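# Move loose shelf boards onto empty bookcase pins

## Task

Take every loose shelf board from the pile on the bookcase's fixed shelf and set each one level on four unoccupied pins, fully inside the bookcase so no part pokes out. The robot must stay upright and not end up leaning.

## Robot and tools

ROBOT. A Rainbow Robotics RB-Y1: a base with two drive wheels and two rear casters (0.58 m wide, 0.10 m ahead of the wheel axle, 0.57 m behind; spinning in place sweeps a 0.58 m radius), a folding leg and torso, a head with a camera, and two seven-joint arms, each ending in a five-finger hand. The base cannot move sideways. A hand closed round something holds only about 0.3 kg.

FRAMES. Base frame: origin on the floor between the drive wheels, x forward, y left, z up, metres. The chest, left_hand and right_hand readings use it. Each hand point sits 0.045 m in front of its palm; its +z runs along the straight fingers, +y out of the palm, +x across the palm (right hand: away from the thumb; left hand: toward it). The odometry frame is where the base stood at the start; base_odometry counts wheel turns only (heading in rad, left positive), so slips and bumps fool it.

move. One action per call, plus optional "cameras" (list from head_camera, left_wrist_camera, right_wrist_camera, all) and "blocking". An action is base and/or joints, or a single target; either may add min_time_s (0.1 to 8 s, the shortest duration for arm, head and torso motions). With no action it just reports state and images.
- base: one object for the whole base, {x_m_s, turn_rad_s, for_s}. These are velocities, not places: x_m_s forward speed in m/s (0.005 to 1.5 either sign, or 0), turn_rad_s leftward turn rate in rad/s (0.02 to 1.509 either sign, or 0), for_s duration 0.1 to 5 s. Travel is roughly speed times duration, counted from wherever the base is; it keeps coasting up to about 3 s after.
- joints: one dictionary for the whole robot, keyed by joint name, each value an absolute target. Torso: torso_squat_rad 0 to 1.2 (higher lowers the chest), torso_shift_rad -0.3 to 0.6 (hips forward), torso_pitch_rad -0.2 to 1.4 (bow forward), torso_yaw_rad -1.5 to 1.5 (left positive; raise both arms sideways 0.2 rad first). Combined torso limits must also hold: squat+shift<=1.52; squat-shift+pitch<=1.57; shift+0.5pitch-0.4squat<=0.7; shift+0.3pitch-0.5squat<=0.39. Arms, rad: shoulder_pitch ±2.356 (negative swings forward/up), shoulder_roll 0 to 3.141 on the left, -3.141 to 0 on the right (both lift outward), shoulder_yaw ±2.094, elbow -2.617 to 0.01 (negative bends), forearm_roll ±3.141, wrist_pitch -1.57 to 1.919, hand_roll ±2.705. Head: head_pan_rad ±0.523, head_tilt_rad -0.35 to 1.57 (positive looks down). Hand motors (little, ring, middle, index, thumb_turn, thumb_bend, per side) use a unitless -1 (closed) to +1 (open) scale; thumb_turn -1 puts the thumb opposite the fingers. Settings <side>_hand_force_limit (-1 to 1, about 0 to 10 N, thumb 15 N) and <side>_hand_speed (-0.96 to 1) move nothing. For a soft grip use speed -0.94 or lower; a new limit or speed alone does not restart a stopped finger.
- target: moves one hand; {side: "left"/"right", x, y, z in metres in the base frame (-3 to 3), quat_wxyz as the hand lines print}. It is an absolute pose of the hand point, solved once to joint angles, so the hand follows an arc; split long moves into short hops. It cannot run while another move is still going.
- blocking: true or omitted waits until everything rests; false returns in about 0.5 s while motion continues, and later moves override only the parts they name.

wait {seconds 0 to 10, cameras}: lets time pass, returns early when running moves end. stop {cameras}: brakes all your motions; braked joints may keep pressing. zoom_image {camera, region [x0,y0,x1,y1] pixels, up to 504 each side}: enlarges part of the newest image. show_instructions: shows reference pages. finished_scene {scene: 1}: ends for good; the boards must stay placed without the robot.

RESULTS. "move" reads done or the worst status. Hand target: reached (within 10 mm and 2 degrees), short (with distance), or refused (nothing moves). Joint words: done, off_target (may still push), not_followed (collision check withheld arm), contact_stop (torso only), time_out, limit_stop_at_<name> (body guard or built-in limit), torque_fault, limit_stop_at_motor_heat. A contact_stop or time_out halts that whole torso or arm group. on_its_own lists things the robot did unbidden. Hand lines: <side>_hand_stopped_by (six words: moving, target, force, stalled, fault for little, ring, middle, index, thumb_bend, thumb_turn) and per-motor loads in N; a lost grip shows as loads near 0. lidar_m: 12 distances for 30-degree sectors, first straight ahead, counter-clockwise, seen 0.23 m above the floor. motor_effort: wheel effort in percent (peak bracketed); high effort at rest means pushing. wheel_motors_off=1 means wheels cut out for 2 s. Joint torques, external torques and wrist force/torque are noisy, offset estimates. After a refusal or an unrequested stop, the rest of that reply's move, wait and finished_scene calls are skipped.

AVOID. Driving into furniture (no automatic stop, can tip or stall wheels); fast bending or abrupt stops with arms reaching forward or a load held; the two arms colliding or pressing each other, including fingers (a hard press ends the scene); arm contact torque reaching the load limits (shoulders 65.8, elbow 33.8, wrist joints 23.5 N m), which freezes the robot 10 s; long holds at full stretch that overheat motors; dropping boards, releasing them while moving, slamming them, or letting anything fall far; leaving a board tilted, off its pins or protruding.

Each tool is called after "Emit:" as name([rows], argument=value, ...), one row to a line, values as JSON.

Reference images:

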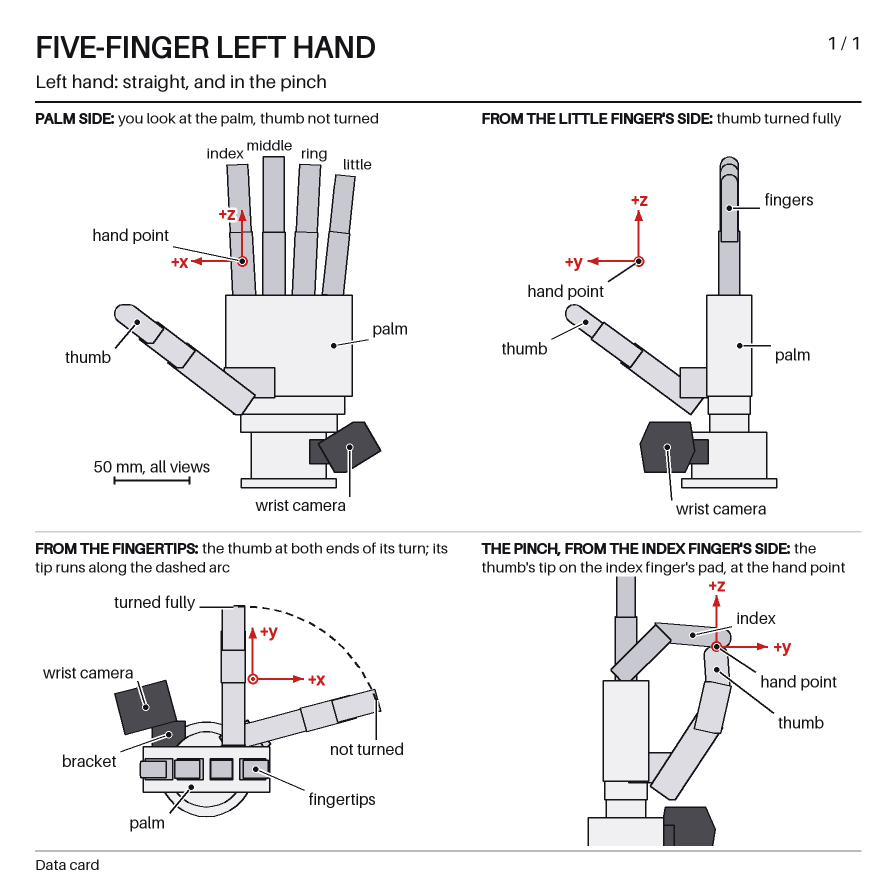

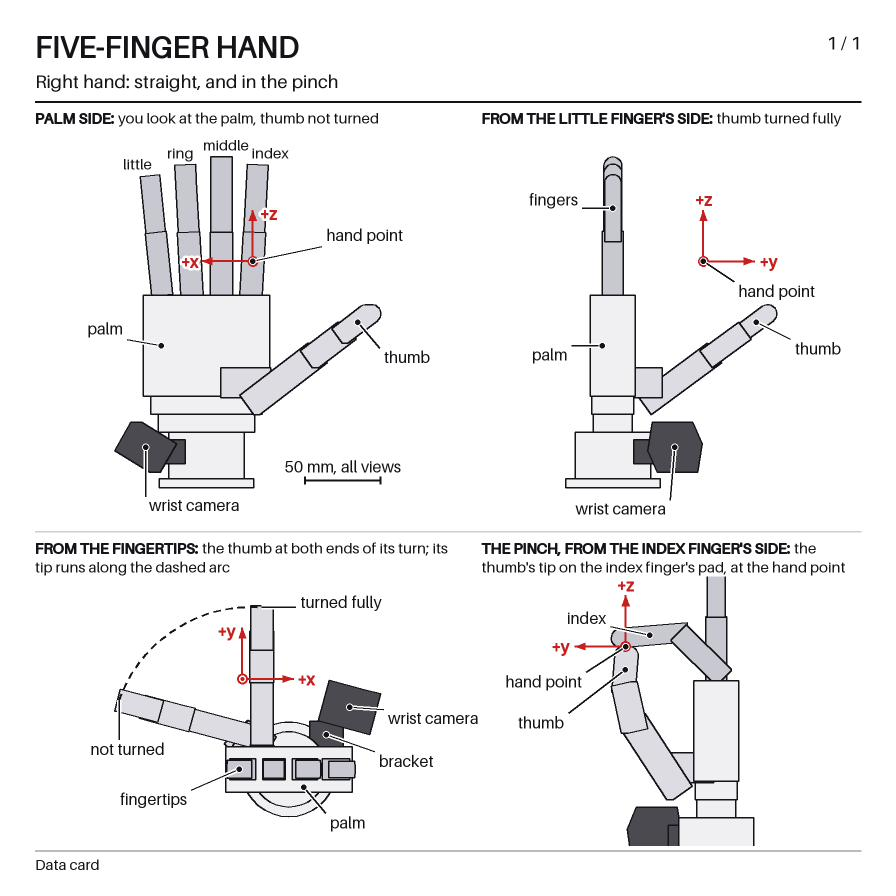

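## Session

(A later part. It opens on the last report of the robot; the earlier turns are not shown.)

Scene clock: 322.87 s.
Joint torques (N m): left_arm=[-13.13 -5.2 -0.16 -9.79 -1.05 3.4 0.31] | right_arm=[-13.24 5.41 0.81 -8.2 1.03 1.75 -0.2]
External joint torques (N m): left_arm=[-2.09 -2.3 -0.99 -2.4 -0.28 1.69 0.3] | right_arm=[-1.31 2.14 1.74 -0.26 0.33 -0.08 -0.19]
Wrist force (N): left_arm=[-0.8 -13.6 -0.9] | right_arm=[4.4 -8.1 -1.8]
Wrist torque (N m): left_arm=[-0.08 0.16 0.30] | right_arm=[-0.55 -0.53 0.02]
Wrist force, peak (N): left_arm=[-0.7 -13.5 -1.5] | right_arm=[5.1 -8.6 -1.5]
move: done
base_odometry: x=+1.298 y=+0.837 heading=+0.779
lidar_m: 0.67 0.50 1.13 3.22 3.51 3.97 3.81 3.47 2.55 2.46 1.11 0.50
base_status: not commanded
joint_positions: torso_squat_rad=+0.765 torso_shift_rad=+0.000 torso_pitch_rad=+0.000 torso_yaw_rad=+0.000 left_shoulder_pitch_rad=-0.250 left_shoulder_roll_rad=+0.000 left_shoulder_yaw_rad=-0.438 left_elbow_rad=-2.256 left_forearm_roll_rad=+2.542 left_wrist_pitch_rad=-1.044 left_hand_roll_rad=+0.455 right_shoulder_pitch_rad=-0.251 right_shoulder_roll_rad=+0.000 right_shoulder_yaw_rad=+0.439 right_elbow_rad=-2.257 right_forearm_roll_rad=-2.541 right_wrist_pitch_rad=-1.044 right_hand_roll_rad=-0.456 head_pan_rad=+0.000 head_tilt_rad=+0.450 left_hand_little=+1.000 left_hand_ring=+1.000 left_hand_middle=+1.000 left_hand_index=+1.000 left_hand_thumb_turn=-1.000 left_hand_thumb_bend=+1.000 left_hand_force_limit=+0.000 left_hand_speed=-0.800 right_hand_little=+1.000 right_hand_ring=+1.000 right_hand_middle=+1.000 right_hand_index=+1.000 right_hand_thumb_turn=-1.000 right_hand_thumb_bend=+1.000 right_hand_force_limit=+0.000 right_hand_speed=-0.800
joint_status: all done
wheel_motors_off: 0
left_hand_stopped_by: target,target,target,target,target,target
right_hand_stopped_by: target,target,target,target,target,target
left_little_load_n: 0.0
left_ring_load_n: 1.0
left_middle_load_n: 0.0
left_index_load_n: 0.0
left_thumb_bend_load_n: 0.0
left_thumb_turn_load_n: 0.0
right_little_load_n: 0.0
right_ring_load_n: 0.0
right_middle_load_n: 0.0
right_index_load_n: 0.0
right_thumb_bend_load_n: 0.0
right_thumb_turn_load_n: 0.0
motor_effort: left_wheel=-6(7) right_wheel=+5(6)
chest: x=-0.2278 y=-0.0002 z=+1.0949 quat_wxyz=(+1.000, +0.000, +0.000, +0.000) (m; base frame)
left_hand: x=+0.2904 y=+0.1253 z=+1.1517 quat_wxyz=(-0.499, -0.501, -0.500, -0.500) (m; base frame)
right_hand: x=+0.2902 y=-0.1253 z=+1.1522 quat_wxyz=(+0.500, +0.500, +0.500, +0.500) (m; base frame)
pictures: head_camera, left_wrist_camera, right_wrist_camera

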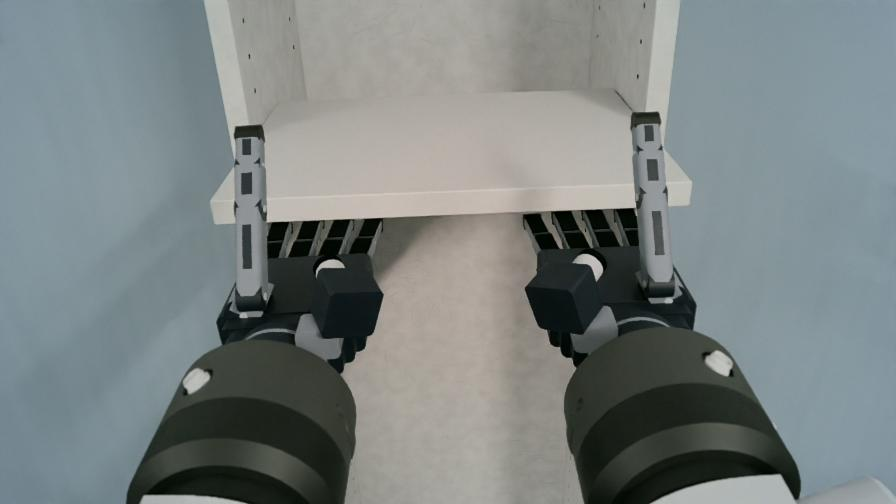

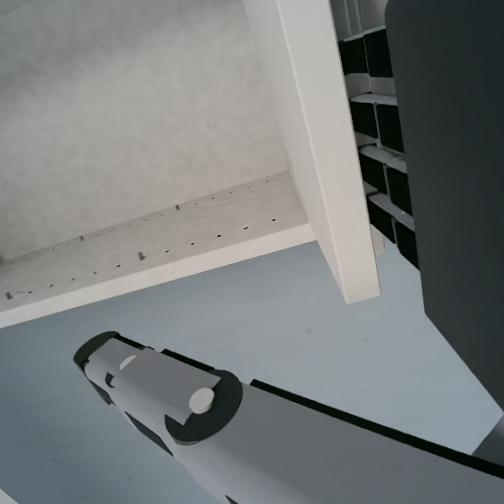

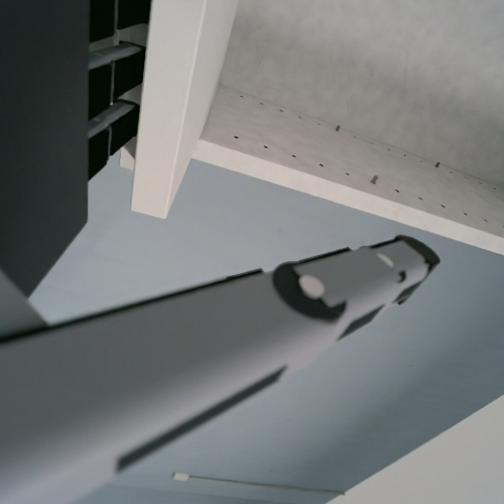

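Emit:
move(joints={"torso_squat_rad": 0.75}, min_time_s=1, cameras=["all"])

Scene clock: 327.57 s.
Joint torques (N m): left_arm=[-13.48 -5.51 -0.65 -10.06 -1.14 3.52 0.25] | right_arm=[-13.07 5.24 0.33 -8.24 0.96 1.68 -0.21]
External joint torques (N m): left_arm=[-2.45 -2.61 -1.47 -2.66 -0.37 1.81 0.24] | right_arm=[-1.14 1.98 1.25 -0.3 0.26 -0.15 -0.2]
Wrist force (N): left_arm=[-1.1 -14.0 0.2] | right_arm=[4.4 -7.9 -1.8]
Wrist torque (N m): left_arm=[-0.12 0.20 0.26] | right_arm=[-0.53 -0.59 0.02]
Wrist force, peak (N): left_arm=[-1.1 -14.0 0.2] | right_arm=[5.0 -8.4 -1.9]
move: done
base_odometry: x=+1.298 y=+0.837 heading=+0.779
lidar_m: 0.67 0.50 1.14 3.21 3.51 3.97 3.81 3.47 2.55 2.46 1.11 0.50
base_status: not commanded
joint_positions: torso_squat_rad=+0.750 torso_shift_rad=+0.000 torso_pitch_rad=+0.000 torso_yaw_rad=+0.000 left_shoulder_pitch_rad=-0.250 left_shoulder_roll_rad=+0.000 left_shoulder_yaw_rad=-0.438 left_elbow_rad=-2.256 left_forearm_roll_rad=+2.542 left_wrist_pitch_rad=-1.044 left_hand_roll_rad=+0.455 right_shoulder_pitch_rad=-0.251 right_shoulder_roll_rad=+0.000 right_shoulder_yaw_rad=+0.439 right_elbow_rad=-2.257 right_forearm_roll_rad=-2.541 right_wrist_pitch_rad=-1.044 right_hand_roll_rad=-0.456 head_pan_rad=+0.000 head_tilt_rad=+0.450 left_hand_little=+1.000 left_hand_ring=+1.000 left_hand_middle=+1.000 left_hand_index=+1.000 left_hand_thumb_turn=-1.000 left_hand_thumb_bend=+1.000 left_hand_force_limit=+0.000 left_hand_speed=-0.800 right_hand_little=+1.000 right_hand_ring=+1.000 right_hand_middle=+1.000 right_hand_index=+1.000 right_hand_thumb_turn=-1.000 right_hand_thumb_bend=+1.000 right_hand_force_limit=+0.000 right_hand_speed=-0.800
joint_status: all done
wheel_motors_off: 0
left_hand_stopped_by: target,target,target,target,target,target
right_hand_stopped_by: target,target,target,target,target,target
left_little_load_n: 0.0
left_ring_load_n: 1.0
left_middle_load_n: 0.0
left_index_load_n: 0.5
left_thumb_bend_load_n: 0.0
left_thumb_turn_load_n: 0.0
right_little_load_n: 0.0
right_ring_load_n: 0.0
right_middle_load_n: 0.0
right_index_load_n: 0.0
right_thumb_bend_load_n: 0.0
right_thumb_turn_load_n: 0.0
motor_effort: left_wheel=-6(7) right_wheel=+5(6)
chest: x=-0.2278 y=-0.0002 z=+1.1021 quat_wxyz=(+1.000, +0.000, +0.000, +0.000) (m; base frame)
left_hand: x=+0.2905 y=+0.1253 z=+1.1588 quat_wxyz=(-0.499, -0.501, -0.500, -0.500) (m; base frame)
right_hand: x=+0.2903 y=-0.1253 z=+1.1594 quat_wxyz=(+0.500, +0.500, +0.500, +0.500) (m; base frame)
pictures: head_camera, left_wrist_camera, right_wrist_camera

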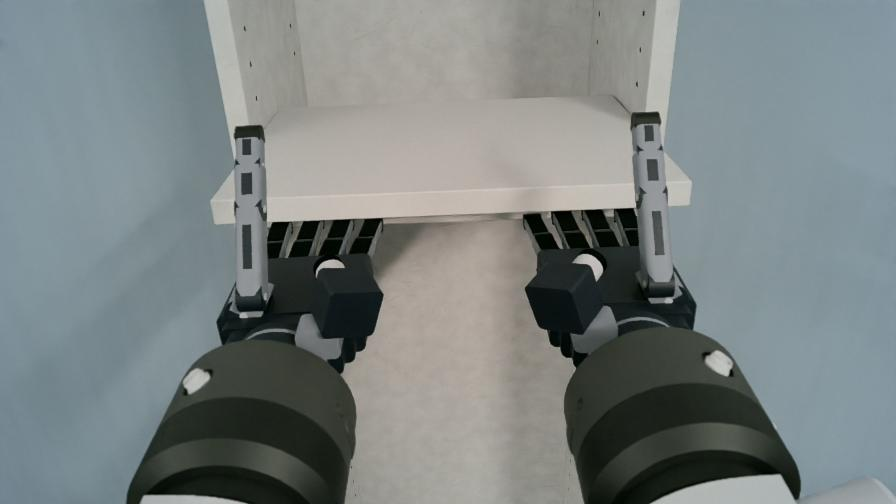

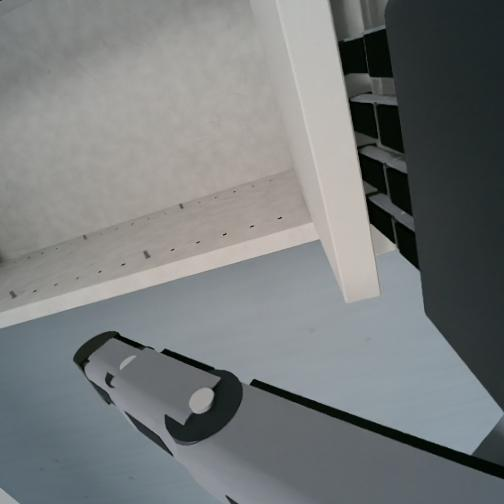

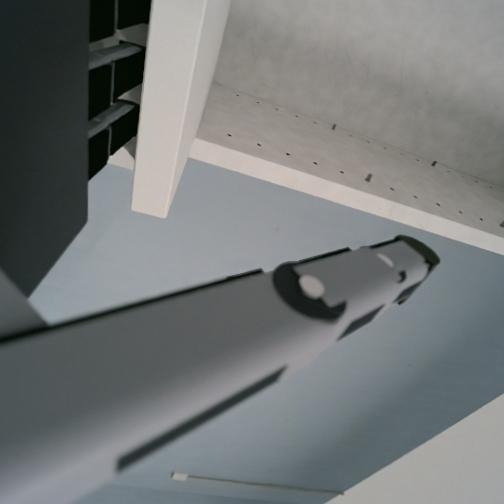

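Emit:
move(target={"side": "right", "x": 0.2905, "y": -0.1253, "z": 1.163, "quat_wxyz": [0.5, 0.5, 0.5, 0.5]}, min_time_s=1)

Scene clock: 332.63 s.
Joint torques (N m): left_arm=[-13.58 -5.53 0.18 -9.91 -1.26 2.9 0.18] | right_arm=[-15.29 5.09 -2.27 -10.98 1.17 2.43 0.17]
External joint torques (N m): left_arm=[-2.54 -2.63 -0.65 -2.52 -0.48 1.18 0.17] | right_arm=[-3.26 1.88 -1.31 -3.1 0.47 0.59 0.18]
Wrist force (N): left_arm=[-2.4 -9.7 1.0] | right_arm=[4.8 -10.7 -2.6]
Wrist torque (N m): left_arm=[-0.32 0.20 0.05] | right_arm=[-0.27 -0.47 0.24]
Wrist force, peak (N): left_arm=[-1.3 -13.9 0.4] | right_arm=[5.5 -12.0 -2.8]
move: done
base_odometry: x=+1.298 y=+0.837 heading=+0.779
lidar_m: 0.67 0.49 1.14 3.22 3.51 3.98 3.82 3.47 2.55 2.46 1.11 0.49
base_status: not commanded
joint_positions: torso_squat_rad=+0.750 torso_shift_rad=+0.000 torso_pitch_rad=+0.000 torso_yaw_rad=+0.000 left_shoulder_pitch_rad=-0.250 left_shoulder_roll_rad=+0.000 left_shoulder_yaw_rad=-0.438 left_elbow_rad=-2.256 left_forearm_roll_rad=+2.542 left_wrist_pitch_rad=-1.044 left_hand_roll_rad=+0.455 right_shoulder_pitch_rad=-0.261 right_shoulder_roll_rad=+0.000 right_shoulder_yaw_rad=+0.436 right_elbow_rad=-2.259 right_forearm_roll_rad=-2.547 right_wrist_pitch_rad=-1.056 right_hand_roll_rad=-0.451 head_pan_rad=+0.000 head_tilt_rad=+0.450 left_hand_little=+1.000 left_hand_ring=+1.000 left_hand_middle=+1.000 left_hand_index=+1.000 left_hand_thumb_turn=-1.000 left_hand_thumb_bend=+1.000 left_hand_force_limit=+0.000 left_hand_speed=-0.800 right_hand_little=+1.000 right_hand_ring=+1.000 right_hand_middle=+1.000 right_hand_index=+1.000 right_hand_thumb_turn=-1.000 right_hand_thumb_bend=+1.000 right_hand_force_limit=+0.000 right_hand_speed=-0.800
joint_status: all done
wheel_motors_off: 0
left_hand_stopped_by: target,target,target,target,target,target
right_hand_stopped_by: target,target,target,target,target,target
left_little_load_n: 0.0
left_ring_load_n: 0.5
left_middle_load_n: 0.0
left_index_load_n: 0.0
left_thumb_bend_load_n: 0.0
left_thumb_turn_load_n: 0.0
right_little_load_n: 0.0
right_ring_load_n: 0.0
right_middle_load_n: 0.0
right_index_load_n: 0.5
right_thumb_bend_load_n: 0.0
right_thumb_turn_load_n: 0.0
motor_effort: left_wheel=-6(7) right_wheel=+5(5)
chest: x=-0.2278 y=-0.0002 z=+1.1021 quat_wxyz=(+1.000, +0.000, +0.000, +0.000) (m; base frame)
left_hand: x=+0.2904 y=+0.1253 z=+1.1588 quat_wxyz=(-0.499, -0.501, -0.500, -0.500) (m; base frame)
right_hand: x=+0.2906 y=-0.1253 z=+1.1622 quat_wxyz=(+0.500, +0.500, +0.500, +0.499) (m; base frame)
right_hand_status: reached (checked arc, planned for 1.0 s): 1 mm and 0.1 deg off.
pictures: none

Emit:
move(base={"x_m_s": -0.03, "for_s": 1.0}, cameras=["all"])

Scene clock: 336.53 s.
Joint torques (N m): left_arm=[-13.29 -5.08 -0.19 -9.3 -1.16 2.87 0.13] | right_arm=[-15.24 5.22 -2.36 -10.57 1.34 2.66 0.1]
External joint torques (N m): left_arm=[-2.26 -2.18 -1.02 -1.91 -0.39 1.16 0.12] | right_arm=[-3.21 2.02 -1.4 -2.7 0.65 0.82 0.11]
Wrist force (N): left_arm=[-1.7 -10.5 -1.1] | right_arm=[5.1 -11.4 -2.3]
Wrist torque (N m): left_arm=[-0.20 0.14 0.07] | right_arm=[-0.28 -0.50 0.20]
Wrist force, peak (N): left_arm=[-1.7 -10.8 0.7] | right_arm=[5.7 -12.1 -2.5]
move: done
base_odometry: x=+1.276 y=+0.816 heading=+0.779
lidar_m: 0.67 0.52 1.18 3.35 3.52 3.94 3.79 3.48 2.55 2.46 1.17 0.52
base_status: done (sent for 1 of 1 s)
joint_positions: torso_squat_rad=+0.750 torso_shift_rad=+0.000 torso_pitch_rad=+0.000 torso_yaw_rad=+0.000 left_shoulder_pitch_rad=-0.250 left_shoulder_roll_rad=+0.000 left_shoulder_yaw_rad=-0.438 left_elbow_rad=-2.257 left_forearm_roll_rad=+2.542 left_wrist_pitch_rad=-1.044 left_hand_roll_rad=+0.455 right_shoulder_pitch_rad=-0.261 right_shoulder_roll_rad=+0.000 right_shoulder_yaw_rad=+0.436 right_elbow_rad=-2.260 right_forearm_roll_rad=-2.547 right_wrist_pitch_rad=-1.056 right_hand_roll_rad=-0.451 head_pan_rad=+0.000 head_tilt_rad=+0.450 left_hand_little=+1.000 left_hand_ring=+1.000 left_hand_middle=+1.000 left_hand_index=+1.000 left_hand_thumb_turn=-1.000 left_hand_thumb_bend=+1.000 left_hand_force_limit=+0.000 left_hand_speed=-0.800 right_hand_little=+1.000 right_hand_ring=+1.000 right_hand_middle=+1.000 right_hand_index=+1.000 right_hand_thumb_turn=-1.000 right_hand_thumb_bend=+1.000 right_hand_force_limit=+0.000 right_hand_speed=-0.800
joint_status: not commanded
wheel_motors_off: 0
left_hand_stopped_by: target,target,target,target,target,target
right_hand_stopped_by: target,target,target,target,target,target
left_little_load_n: 0.0
left_ring_load_n: 0.5
left_middle_load_n: 0.0
left_index_load_n: 0.0
left_thumb_bend_load_n: 0.0
left_thumb_turn_load_n: 0.0
right_little_load_n: 0.0
right_ring_load_n: 0.0
right_middle_load_n: 0.0
right_index_load_n: 0.0
right_thumb_bend_load_n: 0.0
right_thumb_turn_load_n: 0.0
motor_effort: left_wheel=+1(17) right_wheel=+0(10)
chest: x=-0.2279 y=-0.0002 z=+1.1021 quat_wxyz=(+1.000, +0.000, +0.000, +0.000) (m; base frame)
left_hand: x=+0.2903 y=+0.1252 z=+1.1590 quat_wxyz=(-0.499, -0.500, -0.500, -0.500) (m; base frame)
right_hand: x=+0.2905 y=-0.1253 z=+1.1624 quat_wxyz=(+0.500, +0.500, +0.500, +0.500) (m; base frame)
pictures: head_camera, left_wrist_camera, right_wrist_camera

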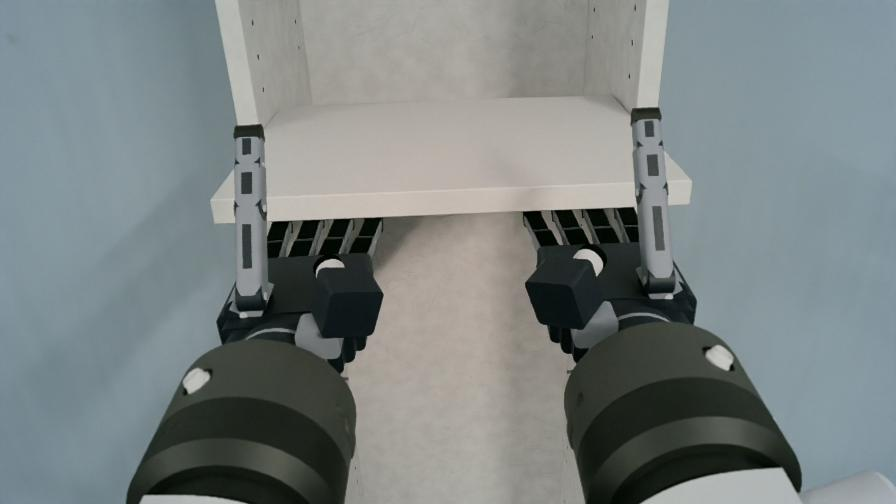

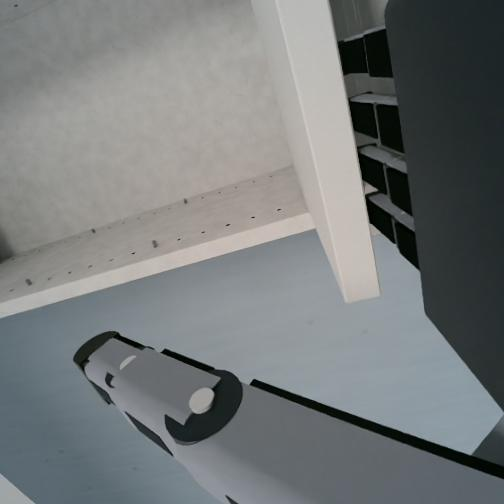

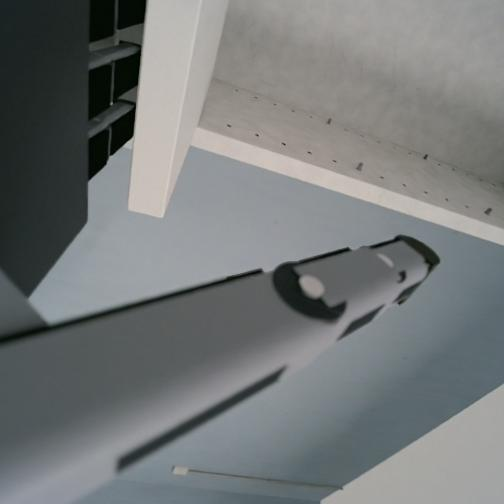

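Emit:
move(base={"x_m_s": -0.03, "for_s": 1.1}, cameras=["all"])

Scene clock: 339.87 s.
Joint torques (N m): left_arm=[-13.09 -5.48 0.25 -9.13 -1.16 2.74 0.17] | right_arm=[-15.36 5.3 -1.99 -10.35 1.34 2.89 0.13]
External joint torques (N m): left_arm=[-2.05 -2.58 -0.58 -1.74 -0.38 1.02 0.16] | right_arm=[-3.33 2.09 -1.03 -2.48 0.65 1.05 0.14]
Wrist force (N): left_arm=[-1.6 -10.5 -0.6] | right_arm=[5.5 -11.9 -2.2]
Wrist torque (N m): left_arm=[-0.23 0.16 0.09] | right_arm=[-0.32 -0.66 0.26]
Wrist force, peak (N): left_arm=[-1.6 -10.9 1.6] | right_arm=[4.3 -12.3 -4.2]
move: done
base_odometry: x=+1.253 y=+0.792 heading=+0.780
lidar_m: 0.68 0.57 1.22 3.39 3.52 3.90 3.76 3.47 2.55 2.46 1.20 0.54
base_status: done (sent for 1.1 of 1.1 s)
joint_positions: torso_squat_rad=+0.750 torso_shift_rad=+0.000 torso_pitch_rad=+0.000 torso_yaw_rad=+0.000 left_shoulder_pitch_rad=-0.250 left_shoulder_roll_rad=+0.000 left_shoulder_yaw_rad=-0.438 left_elbow_rad=-2.257 left_forearm_roll_rad=+2.542 left_wrist_pitch_rad=-1.044 left_hand_roll_rad=+0.455 right_shoulder_pitch_rad=-0.261 right_shoulder_roll_rad=+0.000 right_shoulder_yaw_rad=+0.436 right_elbow_rad=-2.260 right_forearm_roll_rad=-2.547 right_wrist_pitch_rad=-1.056 right_hand_roll_rad=-0.451 head_pan_rad=+0.000 head_tilt_rad=+0.450 left_hand_little=+1.000 left_hand_ring=+1.000 left_hand_middle=+1.000 left_hand_index=+1.000 left_hand_thumb_turn=-1.000 left_hand_thumb_bend=+1.000 left_hand_force_limit=+0.000 left_hand_speed=-0.800 right_hand_little=+1.000 right_hand_ring=+1.000 right_hand_middle=+1.000 right_hand_index=+1.000 right_hand_thumb_turn=-1.000 right_hand_thumb_bend=+1.000 right_hand_force_limit=+0.000 right_hand_speed=-0.800
joint_status: not commanded
wheel_motors_off: 0
left_hand_stopped_by: target,target,target,target,target,target
right_hand_stopped_by: target,target,target,target,target,target
left_little_load_n: 0.0
left_ring_load_n: 0.5
left_middle_load_n: 0.0
left_index_load_n: 0.0
left_thumb_bend_load_n: 0.0
left_thumb_turn_load_n: 0.0
right_little_load_n: 0.0
right_ring_load_n: 0.0
right_middle_load_n: 0.5
right_index_load_n: 0.5
right_thumb_bend_load_n: 0.0
right_thumb_turn_load_n: 0.0
motor_effort: left_wheel=+7(13) right_wheel=-7(15)
chest: x=-0.2279 y=-0.0002 z=+1.1021 quat_wxyz=(+1.000, +0.000, +0.000, +0.000) (m; base frame)
left_hand: x=+0.2903 y=+0.1252 z=+1.1590 quat_wxyz=(-0.499, -0.500, -0.500, -0.500) (m; base frame)
right_hand: x=+0.2905 y=-0.1253 z=+1.1624 quat_wxyz=(+0.500, +0.500, +0.500, +0.500) (m; base frame)
pictures: head_camera, left_wrist_camera, right_wrist_camera

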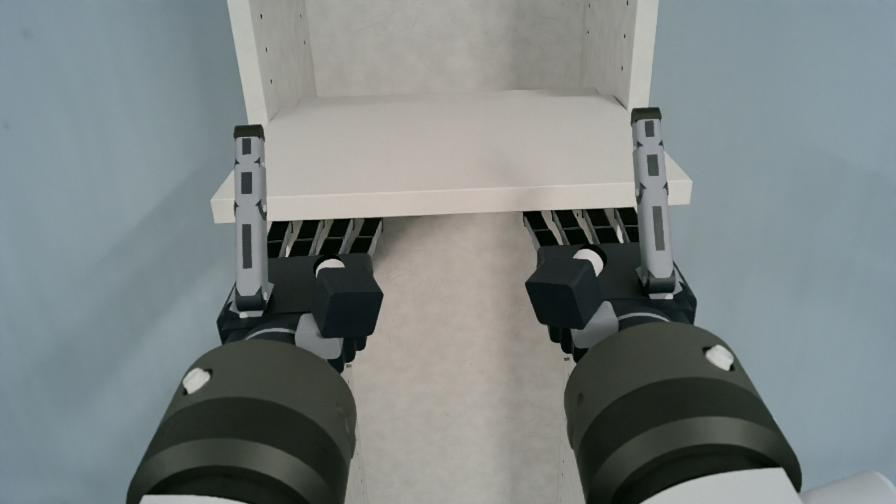

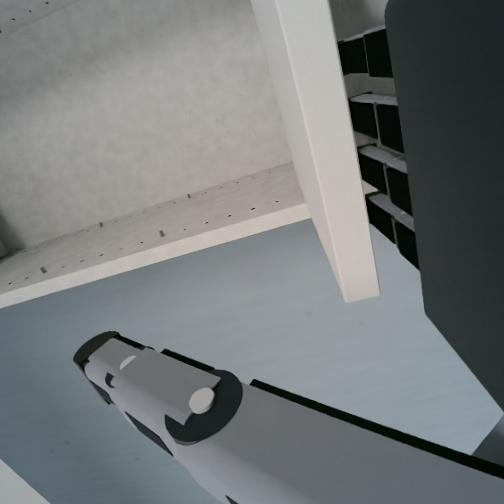

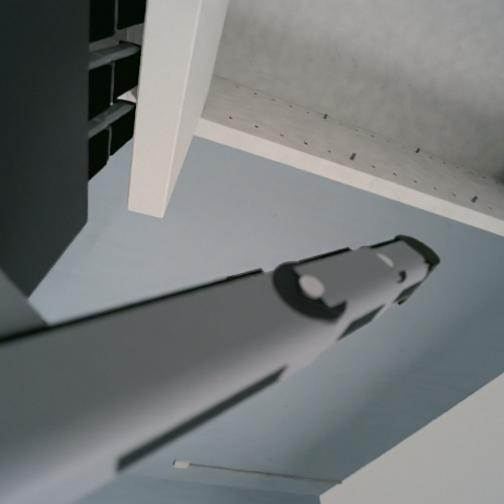

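Emit:
move(joints={"torso_squat_rad": 0.8}, min_time_s=2, cameras=["all"])

Emit:
zoom_image(camera="left_wrist_camera", region=[200, 0, 450, 320])

Scene clock: 344.83 s.
Joint torques (N m): left_arm=[-12.56 -4.93 -0.14 -8.05 -1.04 2.08 0.09] | right_arm=[-14.12 5.03 -2.09 -9.66 1.1 1.99 0.07]
External joint torques (N m): left_arm=[-1.53 -2.03 -0.97 -0.66 -0.27 0.36 0.08] | right_arm=[-2.09 1.82 -1.12 -1.79 0.4 0.15 0.07]
Wrist force (N): left_arm=[-1.3 -6.5 -0.9] | right_arm=[4.3 -7.7 -2.2]
Wrist torque (N m): left_arm=[-0.40 0.17 -0.05] | right_arm=[-0.48 -0.54 0.16]
Wrist force, peak (N): left_arm=[-1.8 -10.8 -0.3] | right_arm=[5.2 -12.3 -2.2]
move: done
base_odometry: x=+1.253 y=+0.792 heading=+0.780
lidar_m: 0.67 0.56 1.23 3.38 3.52 3.91 3.76 3.47 2.55 2.46 1.21 0.55
base_status: not commanded
joint_positions: torso_squat_rad=+0.800 torso_shift_rad=+0.000 torso_pitch_rad=+0.000 torso_yaw_rad=+0.000 left_shoulder_pitch_rad=-0.250 left_shoulder_roll_rad=+0.000 left_shoulder_yaw_rad=-0.438 left_elbow_rad=-2.257 left_forearm_roll_rad=+2.542 left_wrist_pitch_rad=-1.043 left_hand_roll_rad=+0.455 right_shoulder_pitch_rad=-0.261 right_shoulder_roll_rad=+0.000 right_shoulder_yaw_rad=+0.436 right_elbow_rad=-2.260 right_forearm_roll_rad=-2.547 right_wrist_pitch_rad=-1.056 right_hand_roll_rad=-0.451 head_pan_rad=+0.000 head_tilt_rad=+0.450 left_hand_little=+1.000 left_hand_ring=+1.000 left_hand_middle=+1.000 left_hand_index=+1.000 left_hand_thumb_turn=-1.000 left_hand_thumb_bend=+1.000 left_hand_force_limit=+0.000 left_hand_speed=-0.800 right_hand_little=+1.000 right_hand_ring=+1.000 right_hand_middle=+1.000 right_hand_index=+1.000 right_hand_thumb_turn=-1.000 right_hand_thumb_bend=+1.000 right_hand_force_limit=+0.000 right_hand_speed=-0.800
joint_status: all done
wheel_motors_off: 0
left_hand_stopped_by: target,target,target,target,target,target
right_hand_stopped_by: target,target,target,target,target,target
left_little_load_n: 0.0
left_ring_load_n: 0.0
left_middle_load_n: 0.0
left_index_load_n: 0.0
left_thumb_bend_load_n: -0.5
left_thumb_turn_load_n: 0.0
right_little_load_n: 0.0
right_ring_load_n: 0.0
right_middle_load_n: 0.0
right_index_load_n: 0.0
right_thumb_bend_load_n: 0.0
right_thumb_turn_load_n: 0.0
motor_effort: left_wheel=+7(9) right_wheel=-7(8)
chest: x=-0.2280 y=-0.0002 z=+1.0776 quat_wxyz=(+1.000, +0.000, +0.000, +0.000) (m; base frame)
left_hand: x=+0.2901 y=+0.1252 z=+1.1349 quat_wxyz=(-0.500, -0.500, -0.500, -0.500) (m; base frame)
right_hand: x=+0.2902 y=-0.1252 z=+1.1383 quat_wxyz=(+0.500, +0.500, +0.500, +0.500) (m; base frame)
pictures: head_camera, left_wrist_camera, right_wrist_camera

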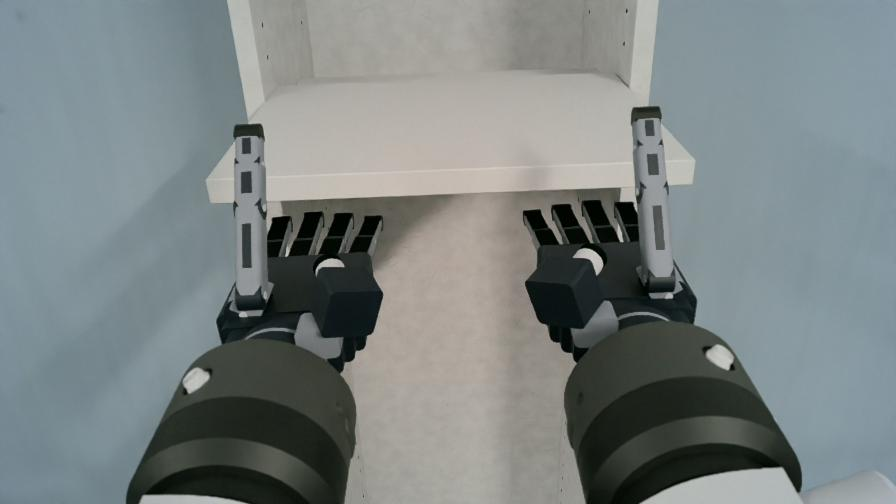

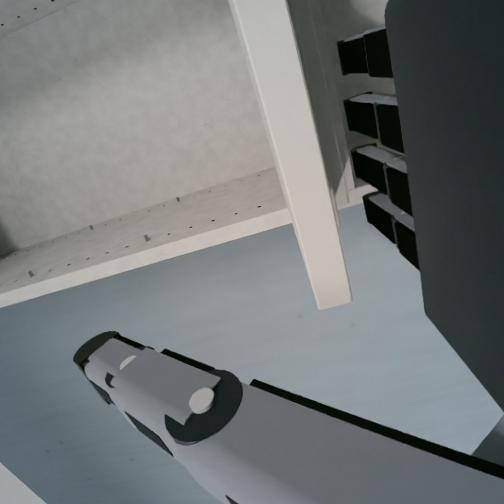

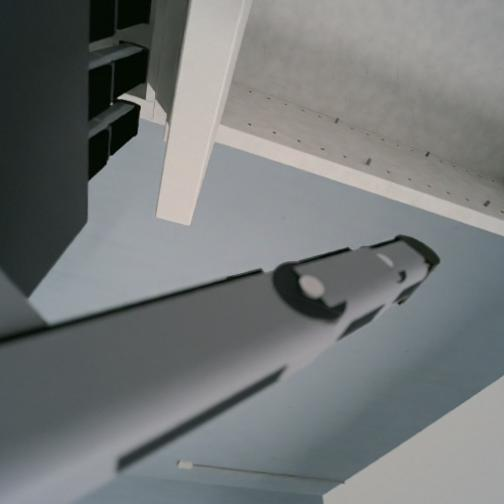

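Scaled by 1.575 from the camera's 504x504 image, which has a finer 720x720 frame.

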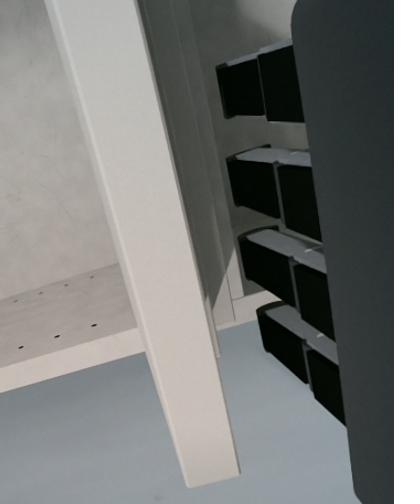

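Emit:
move(base={"x_m_s": 0.05, "for_s": 0.8}, cameras=["left_wrist_camera", "right_wrist_camera"])

Emit:
zoom_image(camera="left_wrist_camera", region=[200, 0, 450, 320])

Emit:
zoom_image(camera="right_wrist_camera", region=[70, 0, 270, 250])

Scene clock: 354.63 s.
Joint torques (N m): left_arm=[-12.13 -5.48 0 -7.63 -0.9 2.07 0.26] | right_arm=[-13.11 5.14 -1.91 -8.96 1.03 1.98 0.01]
External joint torques (N m): left_arm=[-1.09 -2.58 -0.83 -0.24 -0.13 0.36 0.25] | right_arm=[-1.08 1.94 -0.95 -1.1 0.34 0.15 0.02]
Wrist force (N): left_arm=[-1.3 -6.5 -0.8] | right_arm=[4.6 -7.7 -1.9]
Wrist torque (N m): left_arm=[-0.42 0.17 -0.04] | right_arm=[-0.51 -0.61 0.22]
Wrist force, peak (N): left_arm=[-1.5 -6.8 -0.8] | right_arm=[5.1 -8.4 -2.5]
move: done
base_odometry: x=+1.281 y=+0.821 heading=+0.779
lidar_m: 0.67 0.52 1.17 3.32 3.52 3.94 3.80 3.47 2.55 2.46 1.14 0.51
base_status: done (sent for 0.8 of 0.8 s)
joint_positions: torso_squat_rad=+0.800 torso_shift_rad=+0.000 torso_pitch_rad=+0.000 torso_yaw_rad=+0.000 left_shoulder_pitch_rad=-0.250 left_shoulder_roll_rad=+0.000 left_shoulder_yaw_rad=-0.438 left_elbow_rad=-2.257 left_forearm_roll_rad=+2.542 left_wrist_pitch_rad=-1.043 left_hand_roll_rad=+0.455 right_shoulder_pitch_rad=-0.262 right_shoulder_roll_rad=+0.000 right_shoulder_yaw_rad=+0.435 right_elbow_rad=-2.260 right_forearm_roll_rad=-2.547 right_wrist_pitch_rad=-1.055 right_hand_roll_rad=-0.451 head_pan_rad=+0.000 head_tilt_rad=+0.450 left_hand_little=+1.000 left_hand_ring=+1.000 left_hand_middle=+1.000 left_hand_index=+1.000 left_hand_thumb_turn=-1.000 left_hand_thumb_bend=+1.000 left_hand_force_limit=+0.000 left_hand_speed=-0.800 right_hand_little=+1.000 right_hand_ring=+1.000 right_hand_middle=+1.000 right_hand_index=+1.000 right_hand_thumb_turn=-1.000 right_hand_thumb_bend=+1.000 right_hand_force_limit=+0.000 right_hand_speed=-0.800
joint_status: not commanded
wheel_motors_off: 0
left_hand_stopped_by: target,target,target,target,target,target
right_hand_stopped_by: target,target,target,target,target,target
left_little_load_n: 0.0
left_ring_load_n: 0.0
left_middle_load_n: 0.0
left_index_load_n: 0.0
left_thumb_bend_load_n: 0.0
left_thumb_turn_load_n: 0.0
right_little_load_n: 0.0
right_ring_load_n: 0.0
right_middle_load_n: 0.0
right_index_load_n: 0.0
right_thumb_bend_load_n: 0.0
right_thumb_turn_load_n: 0.0
motor_effort: left_wheel=-3(21) right_wheel=+1(10)
chest: x=-0.2280 y=-0.0002 z=+1.0776 quat_wxyz=(+1.000, +0.000, +0.000, +0.000) (m; base frame)
left_hand: x=+0.2901 y=+0.1252 z=+1.1350 quat_wxyz=(-0.500, -0.500, -0.500, -0.500) (m; base frame)
right_hand: x=+0.2903 y=-0.1253 z=+1.1384 quat_wxyz=(+0.500, +0.500, +0.500, +0.500) (m; base frame)
pictures: left_wrist_camera, right_wrist_camera

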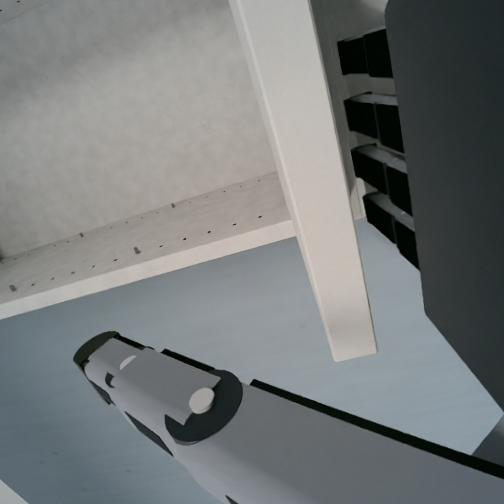

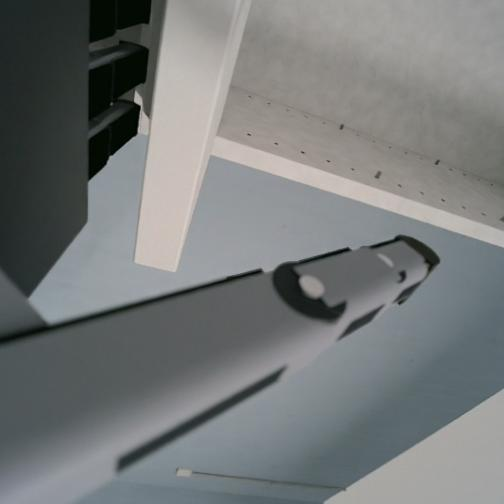

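Scaled by 1.575 from the camera's 504x504 image, which has a finer 720x720 frame.

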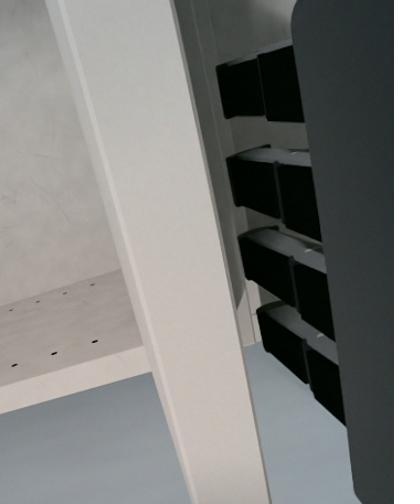

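Scaled by 2.016 from the camera's 504x504 image, which has a finer 720x720 frame.

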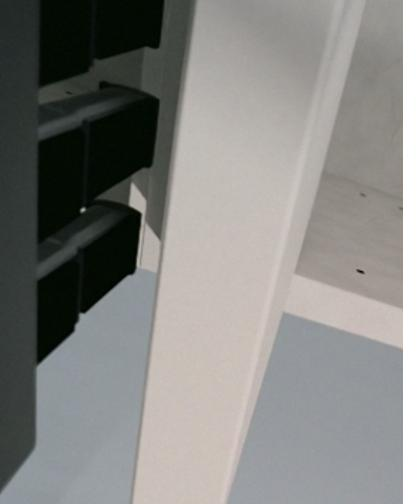

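Emit:
move(base={"x_m_s": 0.02, "for_s": 1.0}, cameras=["left_wrist_camera", "right_wrist_camera"])

Emit:
move(joints={"torso_squat_rad": 0.763}, min_time_s=1.5, cameras=["all"])

Scene clock: 359.00 s.
Joint torques (N m): left_arm=[-11.91 -5.08 0.26 -7.52 -0.81 1.88 0.25] | right_arm=[-13.45 5.15 -1.35 -8.91 0.95 1.89 0.15]
External joint torques (N m): left_arm=[-0.88 -2.18 -0.57 -0.13 -0.03 0.17 0.24] | right_arm=[-1.42 1.95 -0.38 -1.05 0.25 0.05 0.16]
Wrist force (N): left_arm=[-1.4 -6.5 -0.7] | right_arm=[4.4 -7.3 -1.5]
Wrist torque (N m): left_arm=[-0.44 0.20 -0.04] | right_arm=[-0.47 -0.58 0.20]
Wrist force, peak (N): left_arm=[-1.1 -6.9 -0.8] | right_arm=[4.8 -8.6 -1.6]
move: done
base_odometry: x=+1.295 y=+0.835 heading=+0.779
lidar_m: 0.67 0.50 1.14 3.23 3.51 3.97 3.81 3.47 2.55 2.46 1.11 0.49
base_status: done (sent for 1 of 1 s)
joint_positions: torso_squat_rad=+0.800 torso_shift_rad=+0.000 torso_pitch_rad=+0.000 torso_yaw_rad=+0.000 left_shoulder_pitch_rad=-0.250 left_shoulder_roll_rad=+0.000 left_shoulder_yaw_rad=-0.438 left_elbow_rad=-2.257 left_forearm_roll_rad=+2.542 left_wrist_pitch_rad=-1.043 left_hand_roll_rad=+0.455 right_shoulder_pitch_rad=-0.262 right_shoulder_roll_rad=+0.000 right_shoulder_yaw_rad=+0.435 right_elbow_rad=-2.260 right_forearm_roll_rad=-2.547 right_wrist_pitch_rad=-1.055 right_hand_roll_rad=-0.451 head_pan_rad=+0.000 head_tilt_rad=+0.450 left_hand_little=+1.000 left_hand_ring=+1.000 left_hand_middle=+1.000 left_hand_index=+1.000 left_hand_thumb_turn=-1.000 left_hand_thumb_bend=+1.000 left_hand_force_limit=+0.000 left_hand_speed=-0.800 right_hand_little=+1.000 right_hand_ring=+1.000 right_hand_middle=+1.000 right_hand_index=+1.000 right_hand_thumb_turn=-1.000 right_hand_thumb_bend=+1.000 right_hand_force_limit=+0.000 right_hand_speed=-0.800
joint_status: not commanded
wheel_motors_off: 0
left_hand_stopped_by: target,target,target,target,target,target
right_hand_stopped_by: target,target,target,target,target,target
left_little_load_n: 0.0
left_ring_load_n: 0.0
left_middle_load_n: 0.0
left_index_load_n: 0.0
left_thumb_bend_load_n: 0.0
left_thumb_turn_load_n: 0.0
right_little_load_n: 0.0
right_ring_load_n: 0.0
right_middle_load_n: 0.0
right_index_load_n: -0.5
right_thumb_bend_load_n: 0.0
right_thumb_turn_load_n: 0.0
motor_effort: left_wheel=-4(7) right_wheel=+2(12)
chest: x=-0.2280 y=-0.0002 z=+1.0776 quat_wxyz=(+1.000, +0.000, +0.000, +0.000) (m; base frame)
left_hand: x=+0.2901 y=+0.1252 z=+1.1350 quat_wxyz=(-0.500, -0.500, -0.500, -0.500) (m; base frame)
right_hand: x=+0.2903 y=-0.1252 z=+1.1384 quat_wxyz=(+0.500, +0.500, +0.500, +0.500) (m; base frame)
pictures: left_wrist_camera, right_wrist_camera

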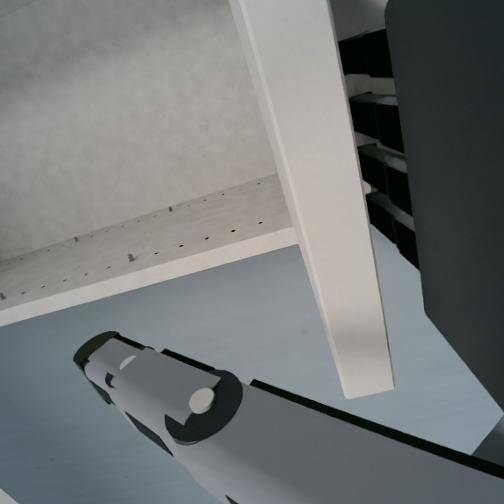

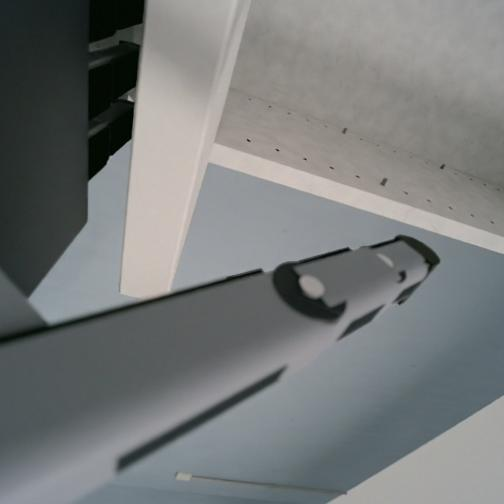

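Scene clock: 360.80 s.
Joint torques (N m): left_arm=[-11.96 -5.25 -0.03 -8.43 -0.9 2.66 0.03] | right_arm=[-13.06 5.23 -1.6 -8.91 1.02 2.39 0.05]
External joint torques (N m): left_arm=[-0.92 -2.35 -0.86 -1.04 -0.13 0.94 0.02] | right_arm=[-1.03 2.02 -0.64 -1.04 0.33 0.55 0.06]
Wrist force (N): left_arm=[-1.6 -9.7 -1.2] | right_arm=[5.0 -9.9 -0.9]
Wrist torque (N m): left_arm=[-0.34 0.15 0.21] | right_arm=[-0.51 -0.66 0.23]
Wrist force, peak (N): left_arm=[-1.3 -11.4 -1.6] | right_arm=[5.5 -12.1 -1.3]
move: done
base_odometry: x=+1.295 y=+0.835 heading=+0.779
lidar_m: 0.66 0.50 1.13 3.23 3.51 3.97 3.81 3.47 2.56 2.47 1.12 0.49
base_status: not commanded
joint_positions: torso_squat_rad=+0.763 torso_shift_rad=+0.000 torso_pitch_rad=+0.000 torso_yaw_rad=+0.000 left_shoulder_pitch_rad=-0.250 left_shoulder_roll_rad=+0.000 left_shoulder_yaw_rad=-0.438 left_elbow_rad=-2.257 left_forearm_roll_rad=+2.542 left_wrist_pitch_rad=-1.044 left_hand_roll_rad=+0.455 right_shoulder_pitch_rad=-0.262 right_shoulder_roll_rad=+0.000 right_shoulder_yaw_rad=+0.435 right_elbow_rad=-2.260 right_forearm_roll_rad=-2.547 right_wrist_pitch_rad=-1.056 right_hand_roll_rad=-0.451 head_pan_rad=+0.000 head_tilt_rad=+0.450 left_hand_little=+1.000 left_hand_ring=+1.000 left_hand_middle=+1.000 left_hand_index=+1.000 left_hand_thumb_turn=-1.000 left_hand_thumb_bend=+1.000 left_hand_force_limit=+0.000 left_hand_speed=-0.800 right_hand_little=+1.000 right_hand_ring=+1.000 right_hand_middle=+1.000 right_hand_index=+1.000 right_hand_thumb_turn=-1.000 right_hand_thumb_bend=+1.000 right_hand_force_limit=+0.000 right_hand_speed=-0.800
joint_status: all done
wheel_motors_off: 0
left_hand_stopped_by: target,target,target,target,target,target
right_hand_stopped_by: target,target,target,target,target,target
left_little_load_n: 0.0
left_ring_load_n: 0.0
left_middle_load_n: 0.0
left_index_load_n: 0.0
left_thumb_bend_load_n: 0.0
left_thumb_turn_load_n: 0.0
right_little_load_n: 0.0
right_ring_load_n: 0.0
right_middle_load_n: 0.0
right_index_load_n: 0.0
right_thumb_bend_load_n: 0.0
right_thumb_turn_load_n: 0.0
motor_effort: left_wheel=-4(5) right_wheel=+3(3)
chest: x=-0.2278 y=-0.0002 z=+1.0959 quat_wxyz=(+1.000, +0.000, +0.000, +0.000) (m; base frame)
left_hand: x=+0.2903 y=+0.1252 z=+1.1529 quat_wxyz=(-0.499, -0.500, -0.500, -0.500) (m; base frame)
right_hand: x=+0.2905 y=-0.1253 z=+1.1565 quat_wxyz=(+0.500, +0.500, +0.500, +0.500) (m; base frame)
pictures: head_camera, left_wrist_camera, right_wrist_camera

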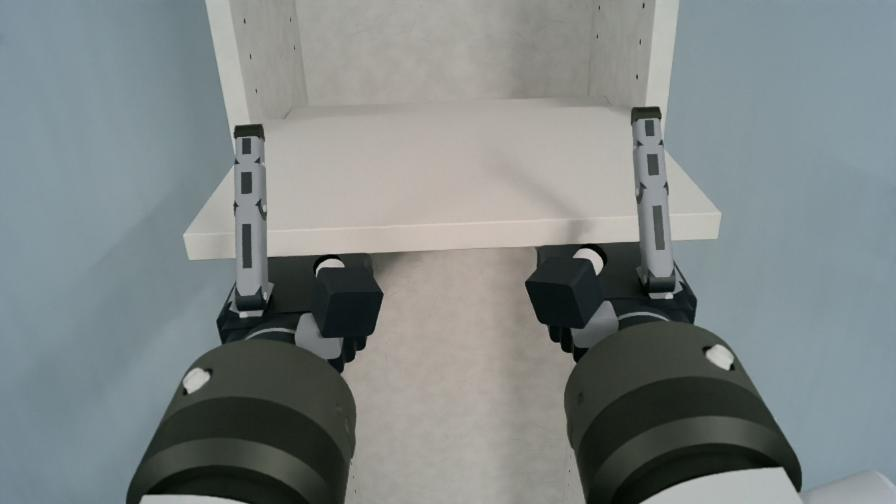

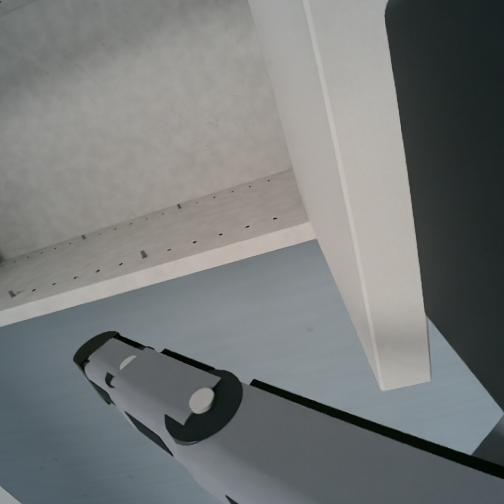

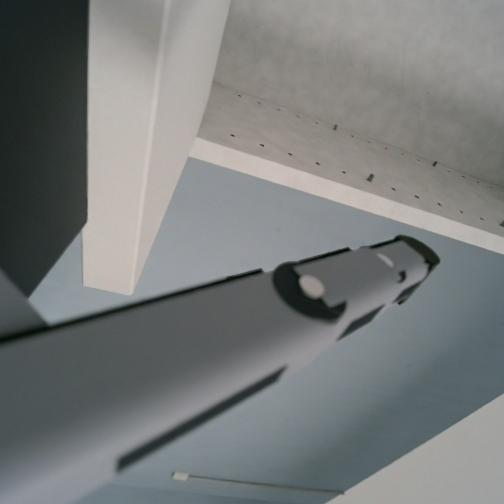

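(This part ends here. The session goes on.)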